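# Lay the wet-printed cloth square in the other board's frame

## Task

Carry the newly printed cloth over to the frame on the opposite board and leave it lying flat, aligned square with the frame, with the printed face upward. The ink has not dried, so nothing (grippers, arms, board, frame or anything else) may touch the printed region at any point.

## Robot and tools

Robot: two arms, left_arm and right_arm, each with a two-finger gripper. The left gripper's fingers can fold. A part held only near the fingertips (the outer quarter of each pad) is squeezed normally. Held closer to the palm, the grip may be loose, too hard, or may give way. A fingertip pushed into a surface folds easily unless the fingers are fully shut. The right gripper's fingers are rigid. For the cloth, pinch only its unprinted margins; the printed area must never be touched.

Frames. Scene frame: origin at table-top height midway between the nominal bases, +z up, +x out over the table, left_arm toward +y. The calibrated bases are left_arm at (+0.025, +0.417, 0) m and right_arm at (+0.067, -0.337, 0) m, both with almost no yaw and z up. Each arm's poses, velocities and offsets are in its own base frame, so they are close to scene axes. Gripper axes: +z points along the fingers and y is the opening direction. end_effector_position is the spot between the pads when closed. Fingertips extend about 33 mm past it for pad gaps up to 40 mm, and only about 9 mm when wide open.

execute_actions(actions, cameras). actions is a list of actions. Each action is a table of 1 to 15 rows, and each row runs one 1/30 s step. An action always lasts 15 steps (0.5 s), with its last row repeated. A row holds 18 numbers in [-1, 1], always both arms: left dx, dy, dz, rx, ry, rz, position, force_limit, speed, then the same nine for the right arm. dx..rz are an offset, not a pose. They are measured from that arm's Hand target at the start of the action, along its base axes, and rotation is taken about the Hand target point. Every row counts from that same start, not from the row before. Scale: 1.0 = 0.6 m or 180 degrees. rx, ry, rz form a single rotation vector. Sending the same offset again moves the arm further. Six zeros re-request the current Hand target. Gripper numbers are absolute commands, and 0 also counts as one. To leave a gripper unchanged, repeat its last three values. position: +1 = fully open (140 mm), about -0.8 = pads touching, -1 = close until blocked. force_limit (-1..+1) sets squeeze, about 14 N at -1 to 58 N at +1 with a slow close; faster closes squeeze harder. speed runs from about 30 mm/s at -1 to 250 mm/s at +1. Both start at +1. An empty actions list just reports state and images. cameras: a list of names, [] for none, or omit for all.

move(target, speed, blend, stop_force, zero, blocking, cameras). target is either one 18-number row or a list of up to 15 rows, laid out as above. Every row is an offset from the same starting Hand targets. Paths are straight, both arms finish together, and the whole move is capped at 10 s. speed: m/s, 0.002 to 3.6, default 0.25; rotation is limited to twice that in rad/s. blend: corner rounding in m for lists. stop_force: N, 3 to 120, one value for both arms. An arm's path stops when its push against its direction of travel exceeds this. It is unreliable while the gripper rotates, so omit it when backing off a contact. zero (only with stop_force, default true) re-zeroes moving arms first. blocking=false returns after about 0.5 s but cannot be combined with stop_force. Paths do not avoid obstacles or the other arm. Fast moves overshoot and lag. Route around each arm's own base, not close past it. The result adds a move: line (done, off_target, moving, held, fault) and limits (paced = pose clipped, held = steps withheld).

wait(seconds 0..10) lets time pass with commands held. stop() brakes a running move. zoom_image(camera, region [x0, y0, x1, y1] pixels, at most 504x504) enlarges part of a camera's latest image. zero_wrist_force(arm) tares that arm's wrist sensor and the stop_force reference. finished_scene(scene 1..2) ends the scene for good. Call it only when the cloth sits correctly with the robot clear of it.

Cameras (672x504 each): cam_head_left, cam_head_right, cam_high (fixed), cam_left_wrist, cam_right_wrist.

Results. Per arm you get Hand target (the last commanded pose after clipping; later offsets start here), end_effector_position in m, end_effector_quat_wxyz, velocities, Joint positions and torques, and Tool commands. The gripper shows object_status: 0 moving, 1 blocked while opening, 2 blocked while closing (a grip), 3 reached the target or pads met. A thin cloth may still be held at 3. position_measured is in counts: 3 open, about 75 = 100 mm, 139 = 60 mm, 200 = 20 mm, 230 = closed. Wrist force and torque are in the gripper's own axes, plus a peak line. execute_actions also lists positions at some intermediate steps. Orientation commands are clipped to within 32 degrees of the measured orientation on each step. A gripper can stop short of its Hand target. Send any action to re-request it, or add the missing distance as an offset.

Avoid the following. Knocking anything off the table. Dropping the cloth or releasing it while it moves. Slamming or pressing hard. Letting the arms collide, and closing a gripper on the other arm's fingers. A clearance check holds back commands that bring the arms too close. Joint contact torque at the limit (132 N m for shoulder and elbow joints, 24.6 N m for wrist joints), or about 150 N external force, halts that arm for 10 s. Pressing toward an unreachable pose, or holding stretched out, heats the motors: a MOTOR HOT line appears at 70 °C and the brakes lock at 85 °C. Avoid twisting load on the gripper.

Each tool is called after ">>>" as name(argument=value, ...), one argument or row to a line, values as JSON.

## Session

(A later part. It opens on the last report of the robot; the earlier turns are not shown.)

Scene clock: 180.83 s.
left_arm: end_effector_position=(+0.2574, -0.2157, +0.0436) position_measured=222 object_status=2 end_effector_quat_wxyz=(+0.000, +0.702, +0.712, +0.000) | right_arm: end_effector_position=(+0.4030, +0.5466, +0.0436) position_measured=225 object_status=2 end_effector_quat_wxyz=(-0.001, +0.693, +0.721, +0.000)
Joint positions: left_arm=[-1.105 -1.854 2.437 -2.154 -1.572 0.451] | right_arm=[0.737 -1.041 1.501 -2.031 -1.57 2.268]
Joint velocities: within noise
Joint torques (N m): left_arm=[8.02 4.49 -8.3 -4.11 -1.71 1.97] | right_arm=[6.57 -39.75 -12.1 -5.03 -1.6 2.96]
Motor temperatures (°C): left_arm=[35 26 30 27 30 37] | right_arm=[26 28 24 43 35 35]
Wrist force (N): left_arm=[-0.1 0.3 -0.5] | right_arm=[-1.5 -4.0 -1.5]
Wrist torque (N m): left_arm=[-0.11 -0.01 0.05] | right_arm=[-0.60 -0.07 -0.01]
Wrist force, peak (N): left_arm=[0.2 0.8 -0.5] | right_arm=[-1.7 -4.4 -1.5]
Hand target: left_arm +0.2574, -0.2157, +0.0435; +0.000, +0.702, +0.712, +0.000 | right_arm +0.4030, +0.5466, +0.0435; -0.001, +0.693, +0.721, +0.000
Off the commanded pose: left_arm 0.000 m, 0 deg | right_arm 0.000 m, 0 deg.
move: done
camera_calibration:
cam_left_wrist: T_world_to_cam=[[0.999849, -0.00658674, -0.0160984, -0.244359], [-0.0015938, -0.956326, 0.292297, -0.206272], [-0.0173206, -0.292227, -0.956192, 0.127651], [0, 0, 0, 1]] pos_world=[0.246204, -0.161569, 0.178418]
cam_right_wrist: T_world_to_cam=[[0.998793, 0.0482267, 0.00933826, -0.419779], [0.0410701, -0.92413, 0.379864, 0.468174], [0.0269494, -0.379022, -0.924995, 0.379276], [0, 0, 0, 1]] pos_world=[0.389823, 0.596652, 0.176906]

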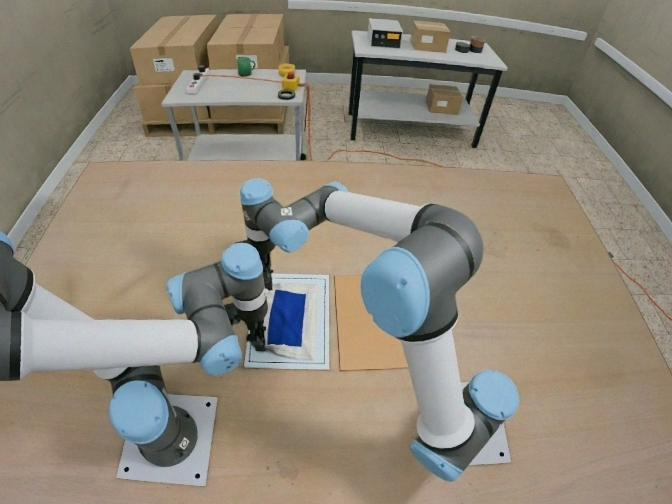

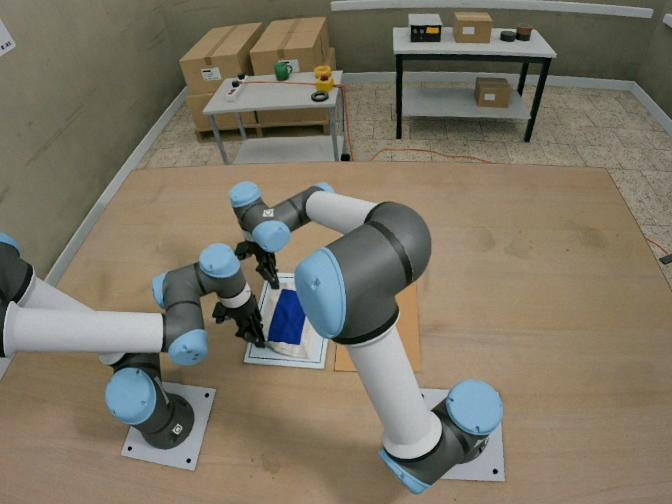

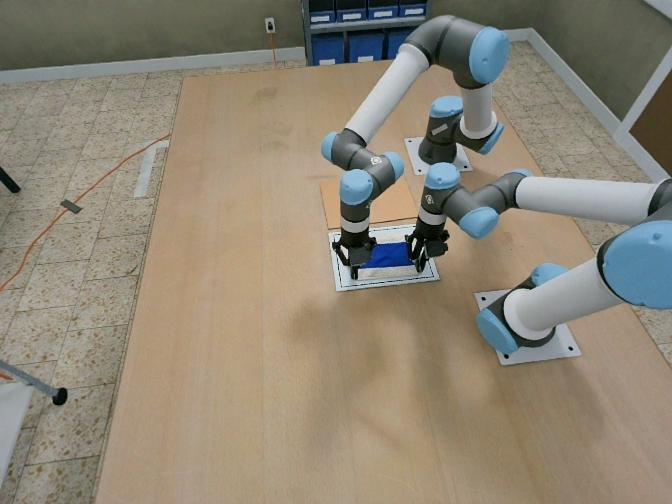

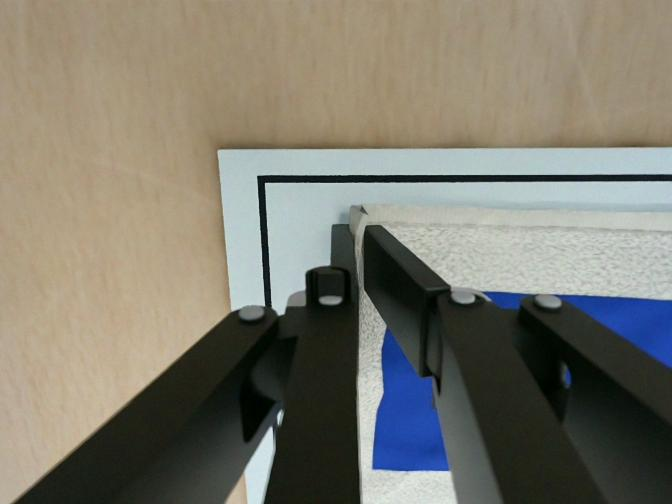

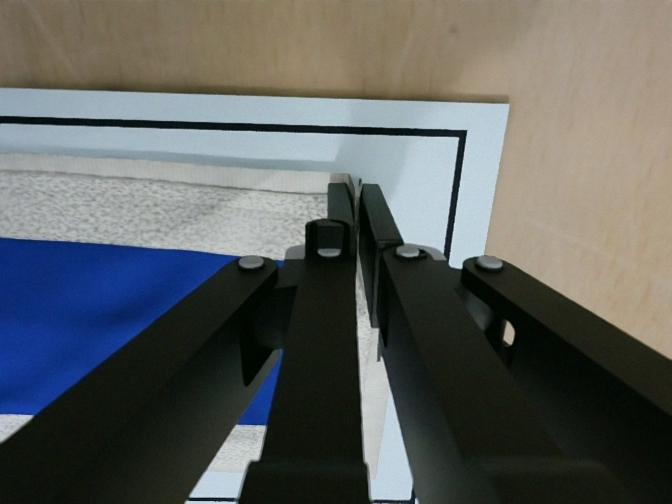

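Excellent. Release and retreat to view.

>>> execute_actions(
  actions=[
    [[0,0,0,0,0,0,-0.5,0,-1,0,0,0,0,0,0,-0.5,0,-1]],
    [[0,0,0,0,0,0,-0.3,0,-1,0,0,0,0,0,0,-0.3,0,-1]],
    [[0,0,0,0,0,0,-0.3,0,-1,0,0,0,0,0,0,-0.3,0,-1]],
  ],
  cameras=[],
)

>>> move(
  target=[
    [0,0,0.08,0,0,0,-0.3,0,-1,0,0,0.08,0,0,0,-0.3,0,-1],
    [-0.06,0.05,0.4,0,0,-0.505,-1,-1,0,0.05,-0.2,0.43,0,0,-0.513,-1,-1,0],
  ],
  speed=[0.08,0.3],
)

>>> zoom_image(
  camera="cam_high",
  region=[310, 190, 460, 310],
)

>>> zoom_image(
  camera="cam_head_left",
  region=[220, 255, 350, 385],
)

Scene clock: 189.97 s.
left_arm: end_effector_position=(+0.2574, -0.2157, +0.0435) position_measured=167 object_status=3 end_effector_quat_wxyz=(+0.000, +0.702, +0.712, +0.000) | right_arm: end_effector_position=(+0.4030, +0.5466, +0.0435) position_measured=167 object_status=3 end_effector_quat_wxyz=(-0.001, +0.693, +0.721, +0.000)
Joint positions: left_arm=[-1.105 -1.854 2.437 -2.154 -1.572 0.451] | right_arm=[0.737 -1.041 1.502 -2.032 -1.57 2.268]
Joint velocities: within noise
Joint torques (N m): left_arm=[4.09 -0.11 -13.51 -3.89 1.33 0.06] | right_arm=[6.16 -40.39 -18.98 -4.7 -1.72 2.92]
Motor temperatures (°C): left_arm=[35 26 30 27 30 37] | right_arm=[26 28 24 43 35 35]
Wrist force (N): left_arm=[0.1 -0.2 -0.2] | right_arm=[-1.5 -3.2 -1.4]
Wrist torque (N m): left_arm=[-0.05 -0.02 0.04] | right_arm=[-0.63 -0.07 -0.02]
Wrist force, peak (N): left_arm=[0.0 0.9 -0.2] | right_arm=[-1.7 -4.3 -1.5]
Hand target: left_arm +0.2574, -0.2157, +0.0435; +0.000, +0.702, +0.712, +0.000 | right_arm +0.4030, +0.5466, +0.0435; -0.001, +0.693, +0.721, +0.000
Off the commanded pose: left_arm 0.000 m, 0 deg | right_arm 0.000 m, 0 deg.
Step readings (end_effector_position of left_arm | right_arm):
0: (+0.2574, -0.2157, +0.0435) | (+0.4030, +0.5466, +0.0435)
1: (+0.2574, -0.2157, +0.0435) | (+0.4030, +0.5466, +0.0435)
2: (+0.2574, -0.2157, +0.0435) | (+0.4030, +0.5466, +0.0435)
4: (+0.2574, -0.2157, +0.0435) | (+0.4030, +0.5466, +0.0435)
8: (+0.2574, -0.2157, +0.0435) | (+0.4030, +0.5466, +0.0435)
15: (+0.2574, -0.2157, +0.0435) | (+0.4030, +0.5466, +0.0435)
16: (+0.2574, -0.2157, +0.0435) | (+0.4030, +0.5466, +0.0435)
17: (+0.2574, -0.2157, +0.0435) | (+0.4030, +0.5466, +0.0435)
19: (+0.2574, -0.2157, +0.0435) | (+0.4030, +0.5466, +0.0435)
23: (+0.2574, -0.2157, +0.0435) | (+0.4030, +0.5466, +0.0435)
30: (+0.2574, -0.2157, +0.0435) | (+0.4030, +0.5466, +0.0435)
31: (+0.2574, -0.2157, +0.0435) | (+0.4030, +0.5466, +0.0435)
32: (+0.2574, -0.2157, +0.0435) | (+0.4030, +0.5466, +0.0435)
34: (+0.2574, -0.2157, +0.0435) | (+0.4030, +0.5466, +0.0435)
38: (+0.2574, -0.2157, +0.0435) | (+0.4030, +0.5466, +0.0435)
45: (+0.2574, -0.2157, +0.0435) | (+0.4030, +0.5466, +0.0435)
No camera images: "cameras" was empty.

Scene clock: 194.63 s.
left_arm: end_effector_position=(+0.2214, -0.1857, +0.2835) position_measured=233 object_status=3 end_effector_quat_wxyz=(+0.000, +1.000, +0.000, +0.000) | right_arm: end_effector_position=(+0.4330, +0.4266, +0.3015) position_measured=233 object_status=3 end_effector_quat_wxyz=(+0.000, +1.000, +0.000, +0.000)
Joint positions: left_arm=[-1.177 -2.138 1.949 -1.381 -1.571 1.965] | right_arm=[0.557 -1.327 1.231 -1.476 -1.57 3.699]
Joint velocities: within noise
Joint torques (N m): left_arm=[8.31 11.71 -35.56 -1.23 -1.37 1.74] | right_arm=[-6.11 -29.35 -39.51 -1.82 -2.57 2.87]
Motor temperatures (°C): left_arm=[35 26 30 27 30 37] | right_arm=[26 28 24 43 35 35]
Wrist force (N): left_arm=[0.2 -0.1 -0.4] | right_arm=[-1.6 -3.2 -1.1]
Wrist torque (N m): left_arm=[-0.05 -0.02 0.05] | right_arm=[-0.62 -0.06 0.00]
Wrist force, peak (N): left_arm=[0.4 -0.3 1.0] | right_arm=[-1.6 -3.3 -1.5]
Hand target: left_arm +0.2214, -0.1857, +0.2835; +0.000, +1.000, +0.000, +0.000 | right_arm +0.4330, +0.4266, +0.3015; +0.000, +1.000, +0.000, +0.000
Off the commanded pose: left_arm 0.000 m, 0 deg | right_arm 0.000 m, 0 deg.
move: done
camera_calibration:
cam_left_wrist: T_world_to_cam=[[-0.0223338, -0.999621, -0.0160666, -0.162441], [-0.956196, 0.0166663, 0.292251, 0.144361], [-0.291872, 0.0218898, -0.956207, 0.484327], [0, 0, 0, 1]] pos_world=[0.275772, -0.175388, 0.418317]
cam_right_wrist: T_world_to_cam=[[0.00743996, -0.999929, 0.00927704, 0.430151], [-0.925031, -0.00335831, 0.379876, 0.283659], [-0.379818, -0.0114078, -0.924991, 0.590872], [0, 0, 0, 1]] pos_world=[0.483617, 0.437814, 0.434806]

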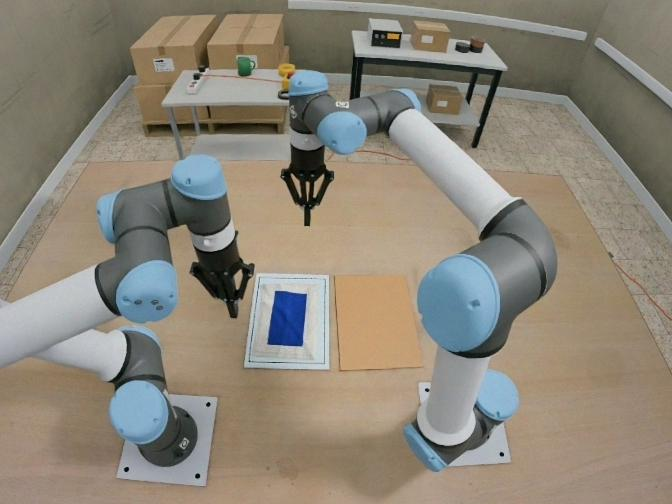

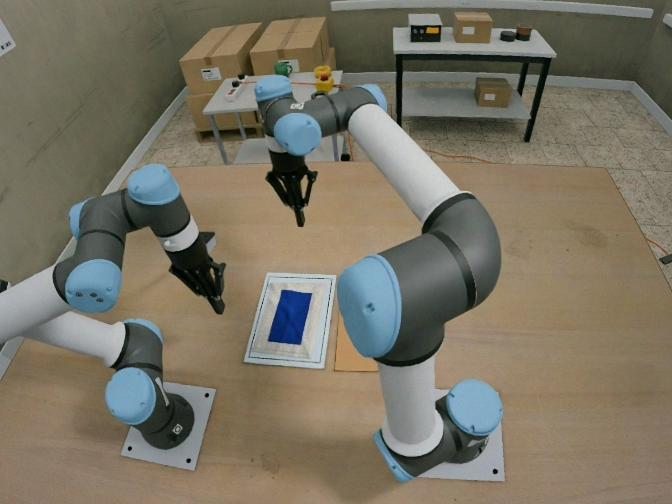

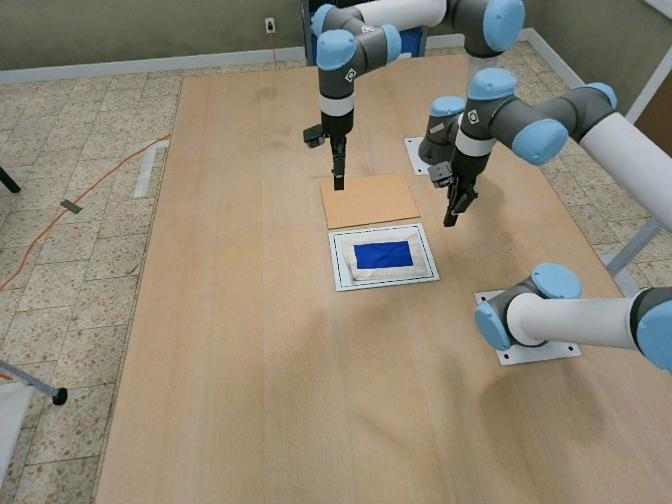

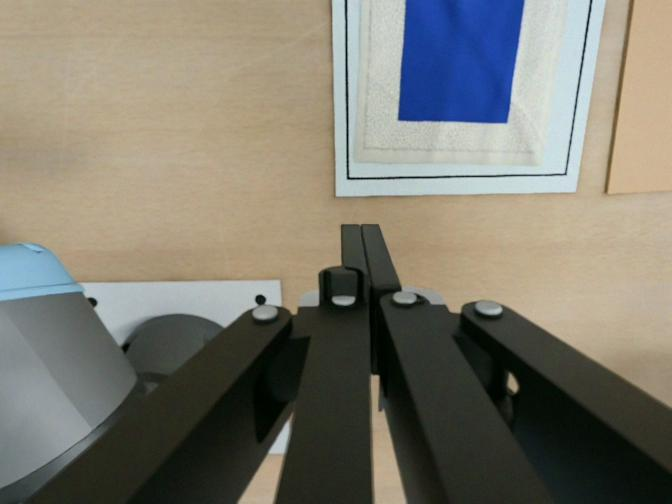

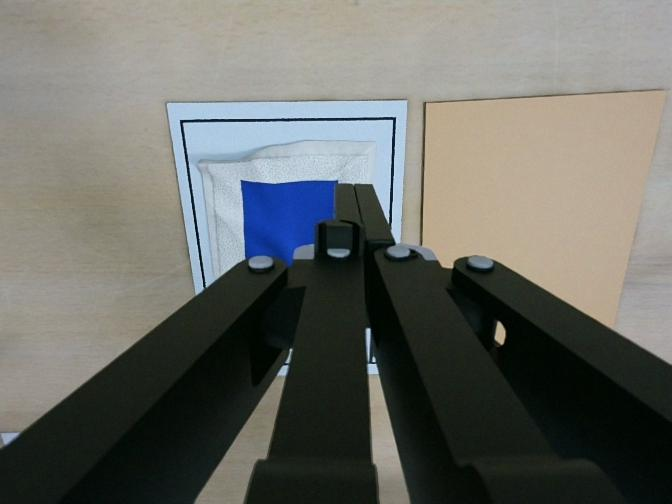

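Scaled by 3.360.

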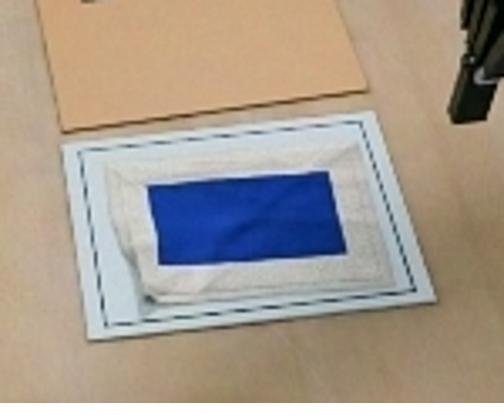

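Scaled by 3.877.

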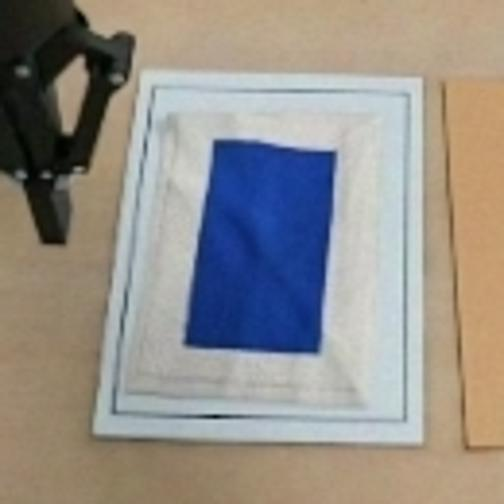

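>>> zoom_image(
  camera="cam_right_wrist",
  region=[160, 95, 420, 300],
)

>>> zoom_image(
  camera="cam_left_wrist",
  region=[330, 0, 610, 200],
)

Scaled by 1.938.

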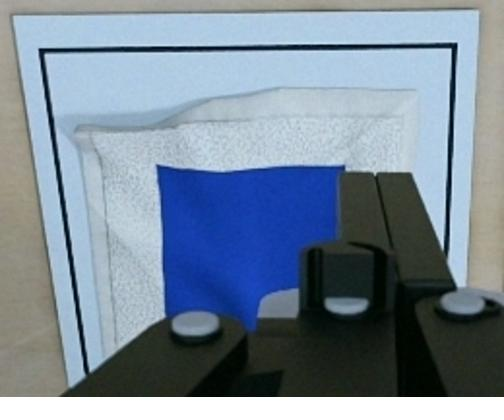

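Scaled by 1.800.

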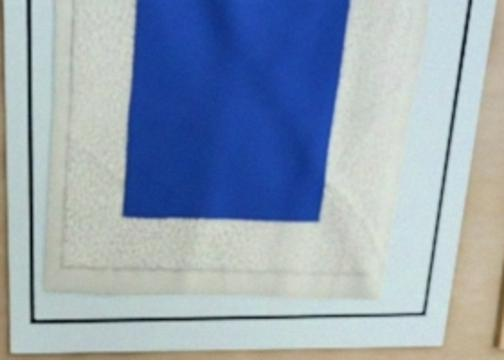

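>>> move(
  target=[0.0527,-0.1438,-0.3808,0,0,0,-1,-1,0,-0.0772,0.2028,-0.4108,0,0,0,-1,-1,0],
  speed=0.2,
  cameras=["cam_left_wrist","cam_right_wrist"],
)

Scene clock: 229.93 s.
left_arm: end_effector_position=(+0.2530, -0.2719, +0.0551) position_measured=233 object_status=3 end_effector_quat_wxyz=(+0.000, +1.000, +0.000, +0.000) | right_arm: end_effector_position=(+0.3867, +0.5482, +0.0551) position_measured=233 object_status=3 end_effector_quat_wxyz=(+0.000, +1.000, +0.000, +0.000)
Joint positions: left_arm=[-1.188 -1.765 2.339 -2.145 -1.571 1.954] | right_arm=[0.756 -1.071 1.517 -2.018 -1.571 3.899]
Joint velocities: within noise
Joint torques (N m): left_arm=[9.14 0.76 -9.17 -4.24 -1.37 1.7] | right_arm=[6.96 -38.83 -38.02 -4.74 -2.69 2.73]
Motor temperatures (°C): left_arm=[35 26 30 27 30 37] | right_arm=[26 28 24 43 35 35]
Wrist force (N): left_arm=[0.1 -0.3 -0.2] | right_arm=[-1.7 -3.5 -1.3]
Wrist torque (N m): left_arm=[-0.10 0.00 0.04] | right_arm=[-0.69 -0.04 0.00]
Wrist force, peak (N): left_arm=[-0.1 -0.6 -1.3] | right_arm=[-1.8 -4.2 -0.1]
Hand target: left_arm +0.2530, -0.2720, +0.0550; +0.000, +1.000, +0.000, +0.000 | right_arm +0.3867, +0.5483, +0.0551; +0.000, +1.000, +0.000, +0.000
Off the commanded pose: left_arm 0.000 m, 0 deg | right_arm 0.000 m, 0 deg.
move: done
camera_calibration:
cam_left_wrist: T_world_to_cam=[[-0.0223338, -0.999621, -0.0160666, -0.251573], [-0.956196, 0.0166663, 0.292251, 0.242764], [-0.291872, 0.0218898, -0.956207, 0.27704], [0, 0, 0, 1]] pos_world=[0.307372, -0.261588, 0.189917]
cam_right_wrist: T_world_to_cam=[[0.00743996, -0.999929, 0.00927704, 0.554373], [-0.925031, -0.00335831, 0.379876, 0.33484], [-0.379818, -0.0114078, -0.924991, 0.346756], [0, 0, 0, 1]] pos_world=[0.437317, 0.559414, 0.188406]
Images, in order (width x height): cam_left_wrist 672x504, cam_right_wrist 672x504.

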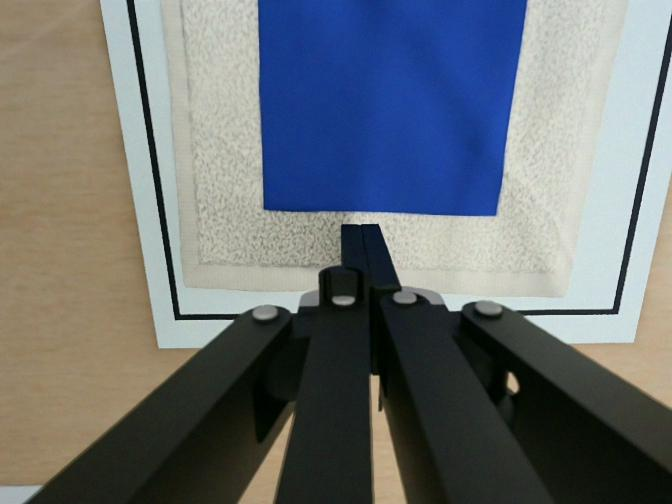

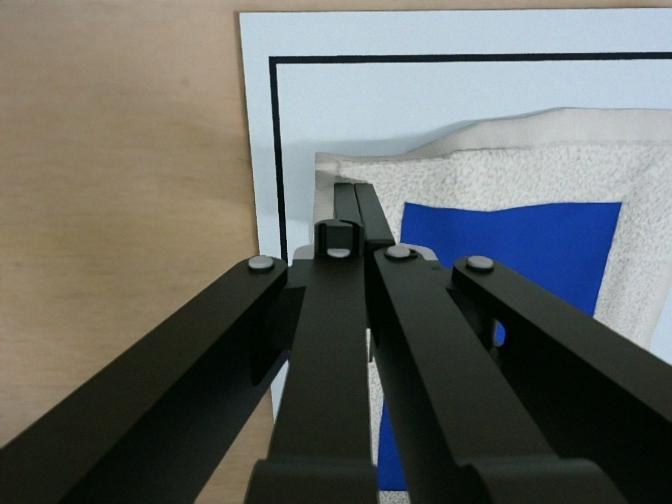

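>>> move(
  target=[
    [-0.0125,0,0,0,0,0,-1,-1,0,0,0,-0.0117,0,0,0,-1,-1,0],
    [-0.0125,0,-0.0117,0,0,0,-1,-1,0,0,0,-0.0117,0,0,0,-1,-1,0],
  ],
  speed=0.05,
  cameras=[],
)

>>> move(
  target=[0,0,-0.02,0,0,0,-1,-1,0,0,0,-0.02,0,0,0,-1,-1,0],
  speed=0.004,
  stop_force=4,
  cameras=[],
)

>>> move(
  target=[0,0,0,0,0,0,-1,-1,0,0.0358,0,0,0,0,0,-1,-1,0],
  speed=0.02,
)

Scene clock: 240.60 s.
left_arm: end_effector_position=(+0.2455, -0.2720, +0.0481) position_measured=233 object_status=3 end_effector_quat_wxyz=(+0.000, +1.000, +0.000, +0.000) | right_arm: end_effector_position=(+0.3867, +0.5483, +0.0480) position_measured=233 object_status=3 end_effector_quat_wxyz=(+0.000, +1.000, +0.000, +0.000)
Joint positions: left_arm=[-1.209 -1.767 2.362 -2.166 -1.571 1.934] | right_arm=[0.756 -1.064 1.526 -2.034 -1.571 3.899]
Joint velocities: within noise
Joint torques (N m): left_arm=[-7 0.25 -9.59 -3.92 1.28 -1.74] | right_arm=[6.48 -38.01 -11.44 -4.7 -2.53 2.9]
Motor temperatures (°C): left_arm=[35 26 30 27 30 37] | right_arm=[26 28 24 43 35 35]
Wrist force (N): left_arm=[0.3 -0.2 -0.2] | right_arm=[-1.5 -3.3 -1.2]
Wrist torque (N m): left_arm=[-0.07 -0.05 0.03] | right_arm=[-0.65 -0.10 0.00]
Wrist force, peak (N): left_arm=[0.5 -0.3 -0.4] | right_arm=[-1.7 -3.6 -1.4]
Hand target: left_arm +0.2455, -0.2720, +0.0480; +0.000, +1.000, +0.000, +0.000 | right_arm +0.3867, +0.5483, +0.0480; +0.000, +1.000, +0.000, +0.000
Off the commanded pose: left_arm 0.000 m, 0 deg | right_arm 0.000 m, 0 deg.
move: done
No camera images: "cameras" was empty.

Scene clock: 243.83 s.
left_arm: end_effector_position=(+0.2455, -0.2720, +0.0414) position_measured=233 object_status=3 end_effector_quat_wxyz=(+0.000, +1.000, +0.000, +0.000) | right_arm: end_effector_position=(+0.3867, +0.5483, +0.0413) position_measured=233 object_status=3 end_effector_quat_wxyz=(+0.000, +1.000, +0.000, +0.000)
Joint positions: left_arm=[-1.209 -1.754 2.374 -2.19 -1.571 1.934] | right_arm=[0.756 -1.056 1.534 -2.049 -1.571 3.899]
Joint velocities: within noise
Joint torques (N m): left_arm=[-7.15 -22.67 -31.17 -1.57 1.29 -2.07] | right_arm=[6.64 -51.51 -34.81 -1.64 -2.54 2.82]
Motor temperatures (°C): left_arm=[35 26 30 27 30 37] | right_arm=[26 28 24 43 35 35]
Wrist force (N): left_arm=[0.2 -0.7 -4.8] | right_arm=[-2.0 -2.9 -6.2]
Wrist torque (N m): left_arm=[-0.07 -0.07 0.03] | right_arm=[-0.68 -0.08 0.00]
Wrist force, peak (N): left_arm=[0.1 -0.2 -7.0] | right_arm=[-1.7 -3.3 -7.7]
Hand target: left_arm +0.2455, -0.2720, +0.0414; +0.000, +1.000, +0.000, +0.000 (not the last commanded pose) | right_arm +0.3867, +0.5483, +0.0413; +0.000, +1.000, +0.000, +0.000 (not the last commanded pose)
Off the commanded pose: left_arm 0.005 m, 0 deg | right_arm 0.005 m, 0 deg.
move: contact (left_arm, right_arm)
No camera images: "cameras" was empty.

Scene clock: 245.30 s.
left_arm: end_effector_position=(+0.2455, -0.2720, +0.0414) position_measured=233 object_status=3 end_effector_quat_wxyz=(+0.000, +1.000, +0.000, +0.000) | right_arm: end_effector_position=(+0.4081, +0.5483, +0.0413) position_measured=233 object_status=3 end_effector_quat_wxyz=(+0.000, +1.000, +0.000, +0.000)
Joint positions: left_arm=[-1.209 -1.754 2.374 -2.19 -1.571 1.934] | right_arm=[0.735 -1.029 1.49 -2.033 -1.571 3.877]
Joint velocities: within noise
Joint torques (N m): left_arm=[-5.26 -23.14 -29.13 -3.02 1.12 -1.97] | right_arm=[-7.36 -38.02 -37.2 -2.2 -1.07 -2.56]
Motor temperatures (°C): left_arm=[35 26 30 27 30 37] | right_arm=[26 28 24 43 35 35]
Wrist force (N): left_arm=[0.7 -0.8 -4.5] | right_arm=[-4.7 -3.1 -5.9]
Wrist torque (N m): left_arm=[-0.08 -0.03 0.03] | right_arm=[-0.68 -0.18 0.01]
Wrist force, peak (N): left_arm=[0.0 -0.8 -4.9] | right_arm=[-4.7 -2.8 -6.3]
Hand target: left_arm +0.2455, -0.2720, +0.0414; +0.000, +1.000, +0.000, +0.000 | right_arm +0.4082, +0.5483, +0.0413; +0.000, +1.000, +0.000, +0.000
Off the commanded pose: left_arm 0.000 m, 0 deg | right_arm 0.000 m, 0 deg.
move: done
camera_calibration:
cam_left_wrist: T_world_to_cam=[[-0.0223338, -0.999621, -0.0160666, -0.25206], [-0.956196, 0.0166663, 0.292251, 0.239598], [-0.291872, 0.0218898, -0.956207, 0.261753], [0, 0, 0, 1]] pos_world=[0.299872, -0.261688, 0.176217]
cam_right_wrist: T_world_to_cam=[[0.00743881, -0.999929, 0.0092775, 0.554443], [-0.925031, -0.00335707, 0.379876, 0.359785], [-0.379818, -0.0114078, -0.924991, 0.342082], [0, 0, 0, 1]] pos_world=[0.458617, 0.559514, 0.174606]

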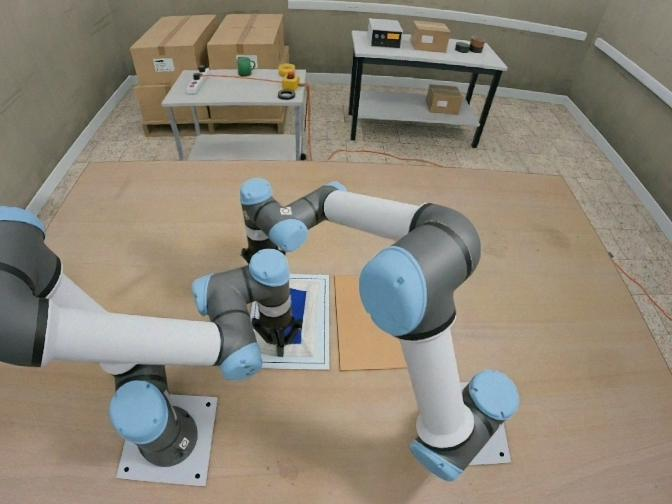

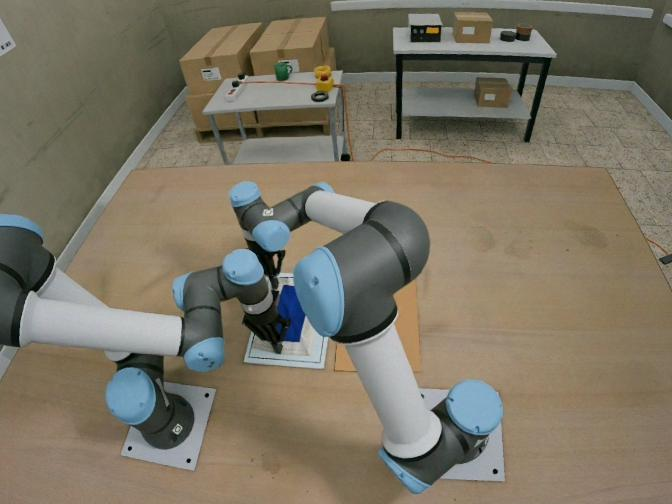

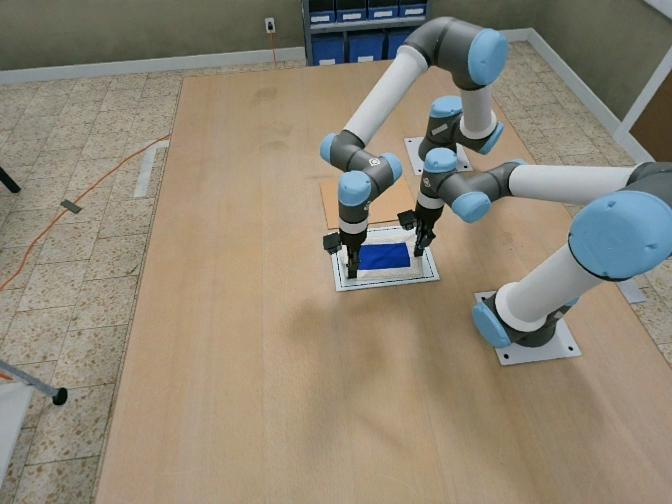

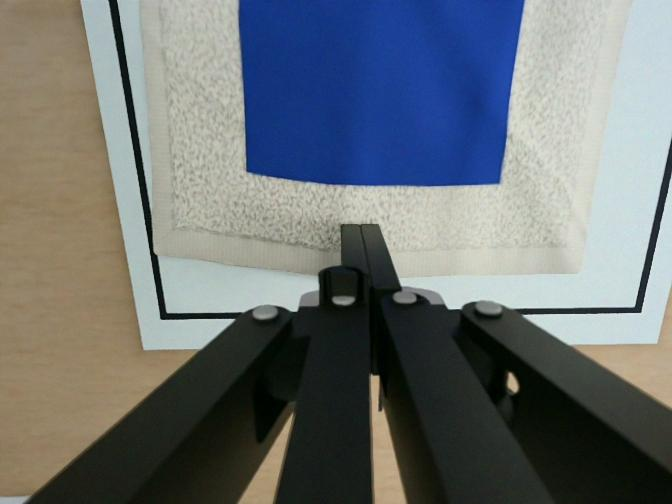

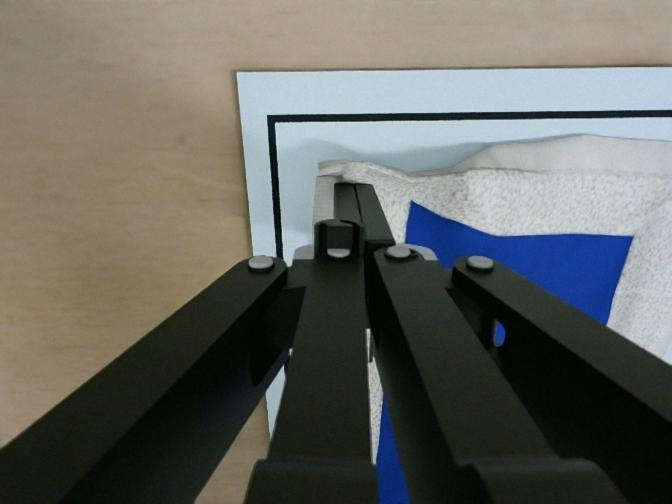

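>>> move(
  target=[
    [0,0,0.06,0,0,0,-1,-1,0,0,0,0.06,0,0,0,-1,-1,0],
    [-0.05,0.05,0.4,0,0,0,-1,-1,0,0.05,-0.05,0.43,0,0,0,-1,-1,0],
  ],
  speed=[0.08,0.25],
)

>>> zoom_image(
  camera="cam_right_wrist",
  region=[150, 50, 410, 255],
)

>>> zoom_image(
  camera="cam_left_wrist",
  region=[300, 0, 640, 240],
)

>>> zoom_image(
  camera="cam_high",
  region=[310, 190, 460, 310],
)

>>> zoom_image(
  camera="cam_head_left",
  region=[220, 255, 350, 385],
)

Scene clock: 259.57 s.
left_arm: end_effector_position=(+0.2155, -0.2420, +0.2813) position_measured=233 object_status=3 end_effector_quat_wxyz=(+0.000, +1.000, +0.000, +0.000) | right_arm: end_effector_position=(+0.4382, +0.5183, +0.2993) position_measured=233 object_status=3 end_effector_quat_wxyz=(+0.000, +1.000, +0.000, +0.000)
Joint positions: left_arm=[-1.267 -2.042 1.911 -1.439 -1.571 1.876] | right_arm=[0.671 -1.138 0.98 -1.414 -1.571 3.813]
Joint velocities: within noise
Joint torques (N m): left_arm=[-7.2 -6.27 -37.4 -1.19 1.53 -1.91] | right_arm=[-6.22 -37.39 -39.26 -1.83 -2.68 -2.49]
Motor temperatures (°C): left_arm=[35 26 30 27 30 37] | right_arm=[26 28 24 43 35 35]
Wrist force (N): left_arm=[0.1 -0.2 -0.4] | right_arm=[-1.7 -3.2 -1.4]
Wrist torque (N m): left_arm=[-0.06 -0.01 0.04] | right_arm=[-0.63 -0.02 0.01]
Wrist force, peak (N): left_arm=[0.6 -0.7 -4.8] | right_arm=[-5.2 -2.8 -6.2]
Hand target: left_arm +0.2155, -0.2420, +0.2814; +0.000, +1.000, +0.000, +0.000 | right_arm +0.4382, +0.5183, +0.2993; +0.000, +1.000, +0.000, +0.000
Off the commanded pose: left_arm 0.000 m, 0 deg | right_arm 0.000 m, 0 deg.
move: done
camera_calibration:
cam_left_wrist: T_world_to_cam=[[-0.0223031, -0.999624, -0.0159714, -0.218934], [-0.956197, 0.0166648, 0.292249, 0.140272], [-0.291873, 0.0217899, -0.956209, 0.481807], [0, 0, 0, 1]] pos_world=[0.269872, -0.231688, 0.416217]
cam_right_wrist: T_world_to_cam=[[0.00743836, -0.999929, 0.0092787, 0.521827], [-0.925067, -0.00335726, 0.37979, 0.289667], [-0.379732, -0.0114084, -0.925026, 0.591832], [0, 0, 0, 1]] pos_world=[0.488817, 0.529514, 0.432606]

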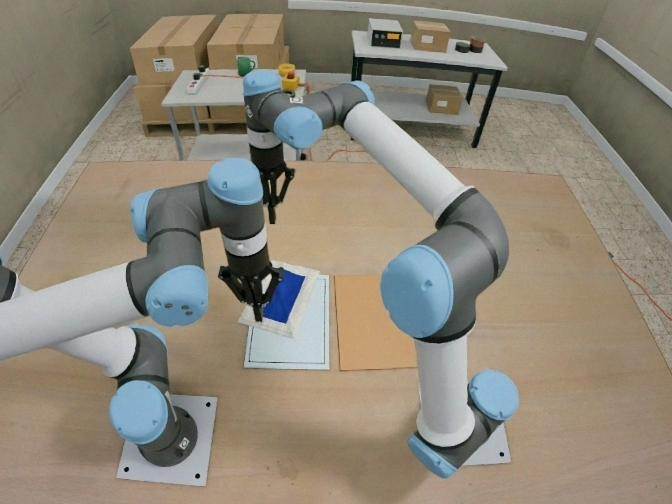

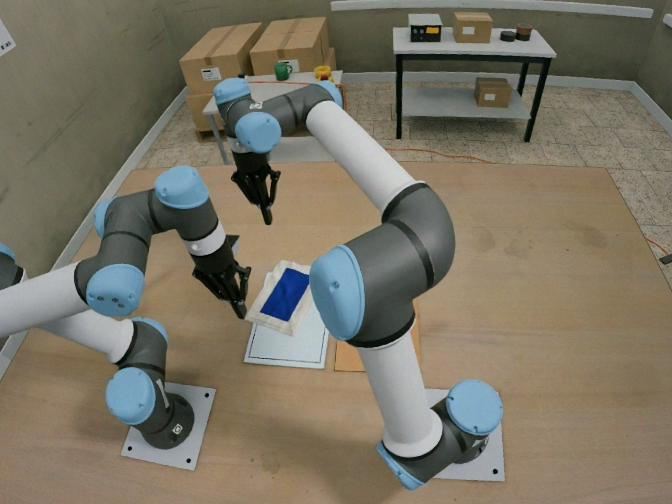

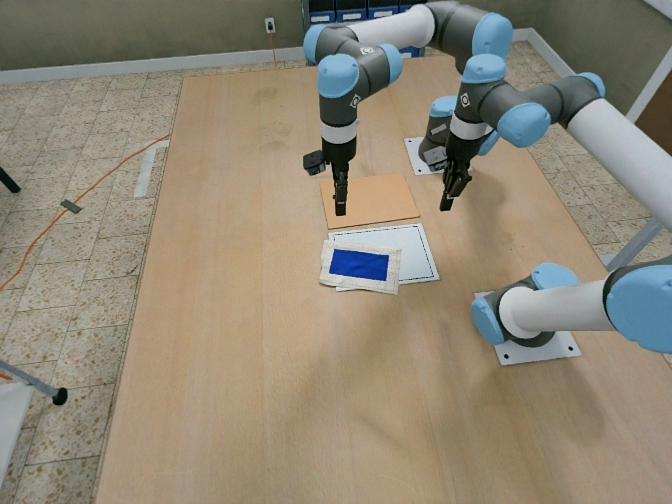

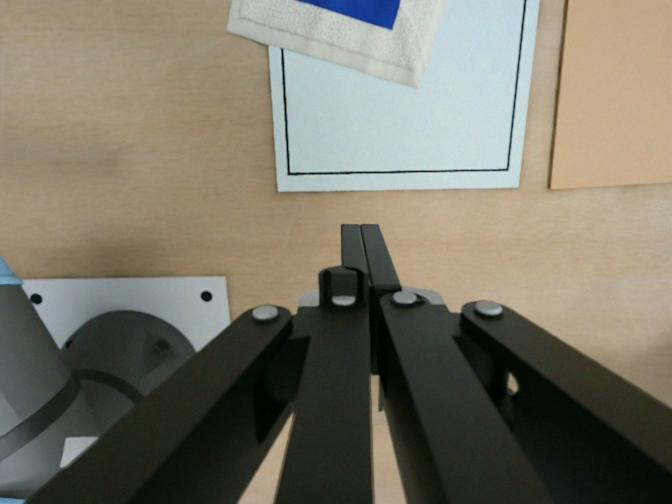

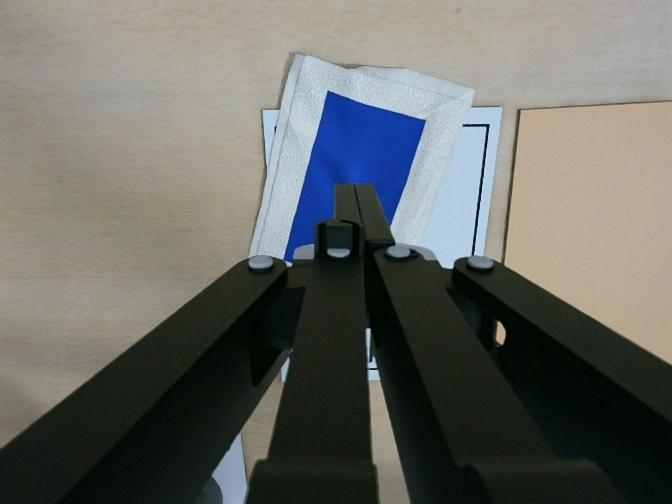

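Scaled by 1.938.

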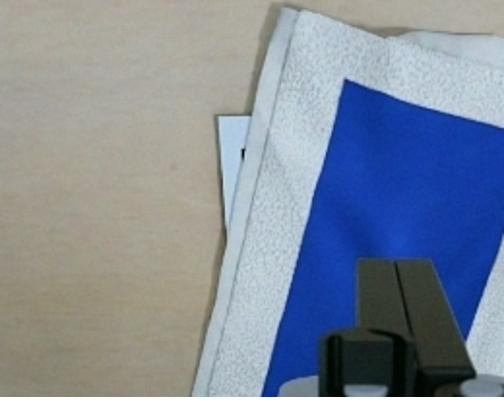

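Scaled by 1.482.

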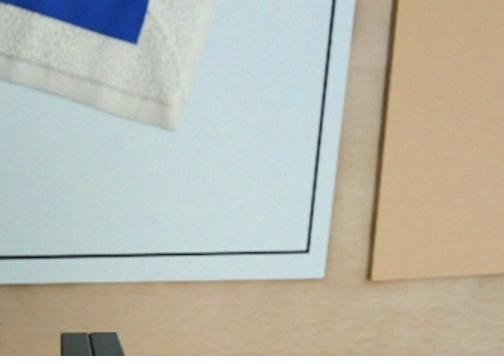

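Scaled by 3.360.

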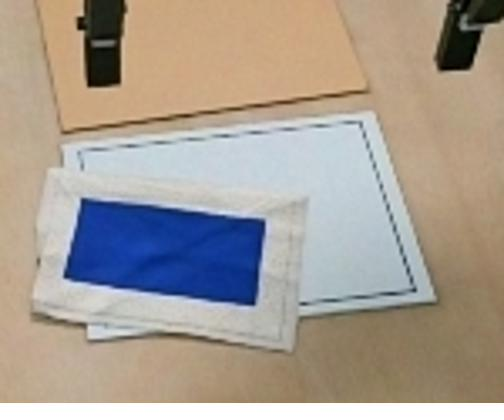

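Scaled by 3.877.

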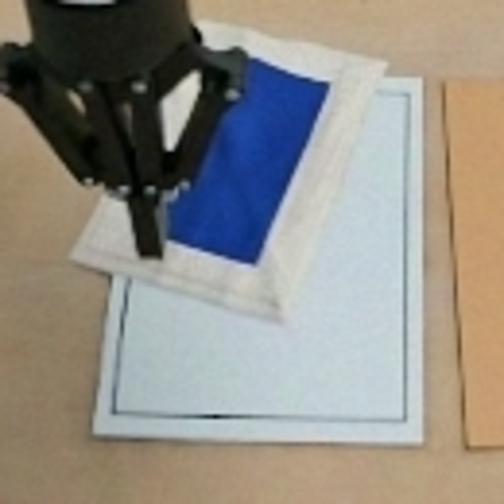

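>>> move(
  target=[
    [0,0,0,0,0,0,-1,-1,0,-0.0603,-0.1413,-0.1,0,0,-0.0847,-1,-1,0],
    [0.3025,0.125,-0.1,0,0,-0.0923,-1,-1,0,-0.0603,-0.1413,-0.3,0,0,-0.0847,-1,-1,0],
    [0.3025,0.125,-0.365,0,0,-0.0923,-1,-1,0,-0.0603,-0.1413,-0.395,0,0,-0.0847,-1,-1,0],
  ],
  speed=0.2,
)

Scene clock: 330.60 s.
left_arm: end_effector_position=(+0.3970, -0.1670, +0.0625) position_measured=233 object_status=3 end_effector_quat_wxyz=(+0.000, +0.989, -0.145, +0.000) | right_arm: end_effector_position=(+0.4020, +0.4335, +0.0623) position_measured=233 object_status=3 end_effector_quat_wxyz=(+0.000, +0.991, -0.133, +0.000)
Joint positions: left_arm=[-0.713 -1.616 2.191 -2.145 -1.57 2.719] | right_arm=[0.596 -1.25 1.762 -2.085 -1.571 4.004]
Joint velocities: within noise
Joint torques (N m): left_arm=[9.59 -7.46 -9.71 -4 1.22 1.92] | right_arm=[1.94 -30.43 -10.75 -4.74 2.45 2.93]
Motor temperatures (°C): left_arm=[35 26 29 27 29 37] | right_arm=[25 28 24 43 35 35]
Wrist force (N): left_arm=[0.2 -0.3 -0.2] | right_arm=[-1.5 -3.3 -1.1]
Wrist torque (N m): left_arm=[-0.08 -0.04 0.04] | right_arm=[-0.63 -0.08 0.00]
Wrist force, peak (N): left_arm=[0.9 -0.7 -1.4] | right_arm=[-1.5 -4.2 -2.0]
Hand target: left_arm +0.3970, -0.1670, +0.0624; +0.000, +0.989, -0.145, +0.000 | right_arm +0.4020, +0.4335, +0.0623; +0.000, +0.991, -0.133, +0.000
Off the commanded pose: left_arm 0.000 m, 0 deg | right_arm 0.000 m, 0 deg.
move: done
camera_calibration:
cam_left_wrist: T_world_to_cam=[[-0.307209, -0.951506, -0.0160697, -0.0221844], [-0.911479, 0.289348, 0.292378, 0.404295], [-0.27355, 0.104468, -0.956168, 0.330362], [0, 0, 0, 1]] pos_world=[0.452062, -0.172603, 0.197318]
cam_right_wrist: T_world_to_cam=[[-0.255828, -0.966677, 0.0093394, 0.530888], [-0.893333, 0.240088, 0.379888, 0.227586], [-0.369471, 0.0888428, -0.924985, 0.310298], [0, 0, 0, 1]] pos_world=[0.453772, 0.430989, 0.195606]

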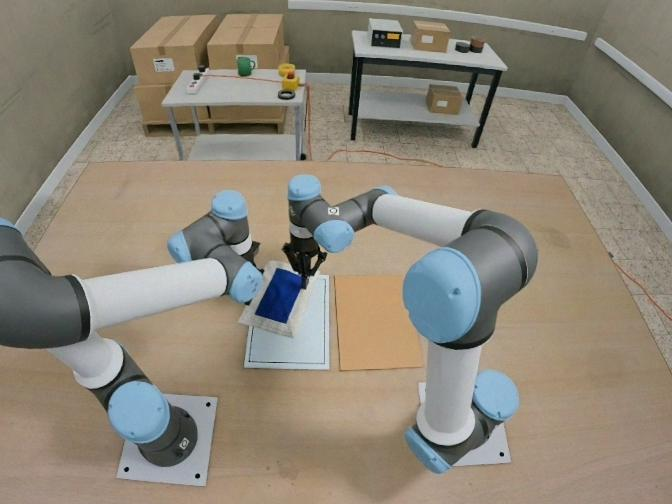

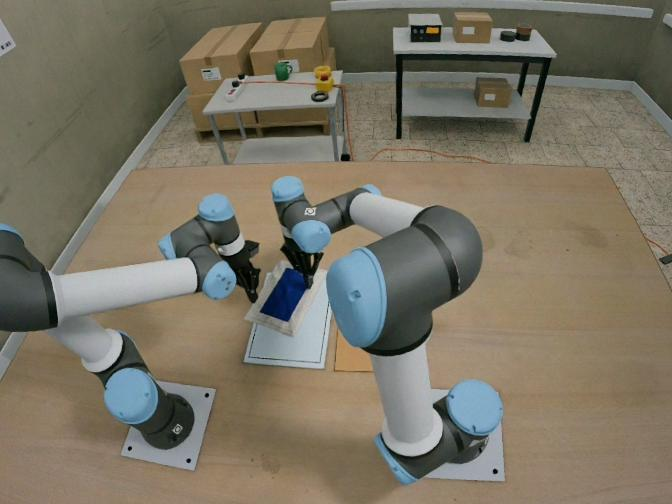

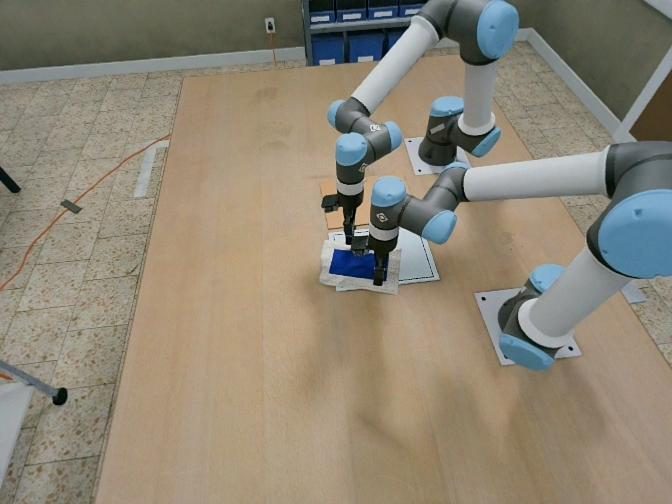

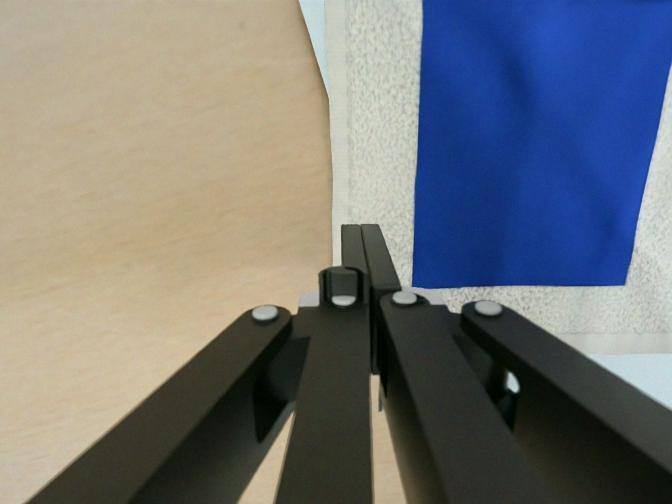

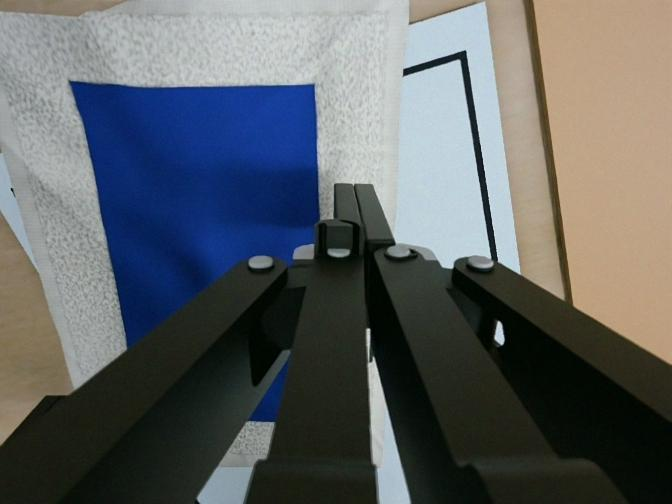

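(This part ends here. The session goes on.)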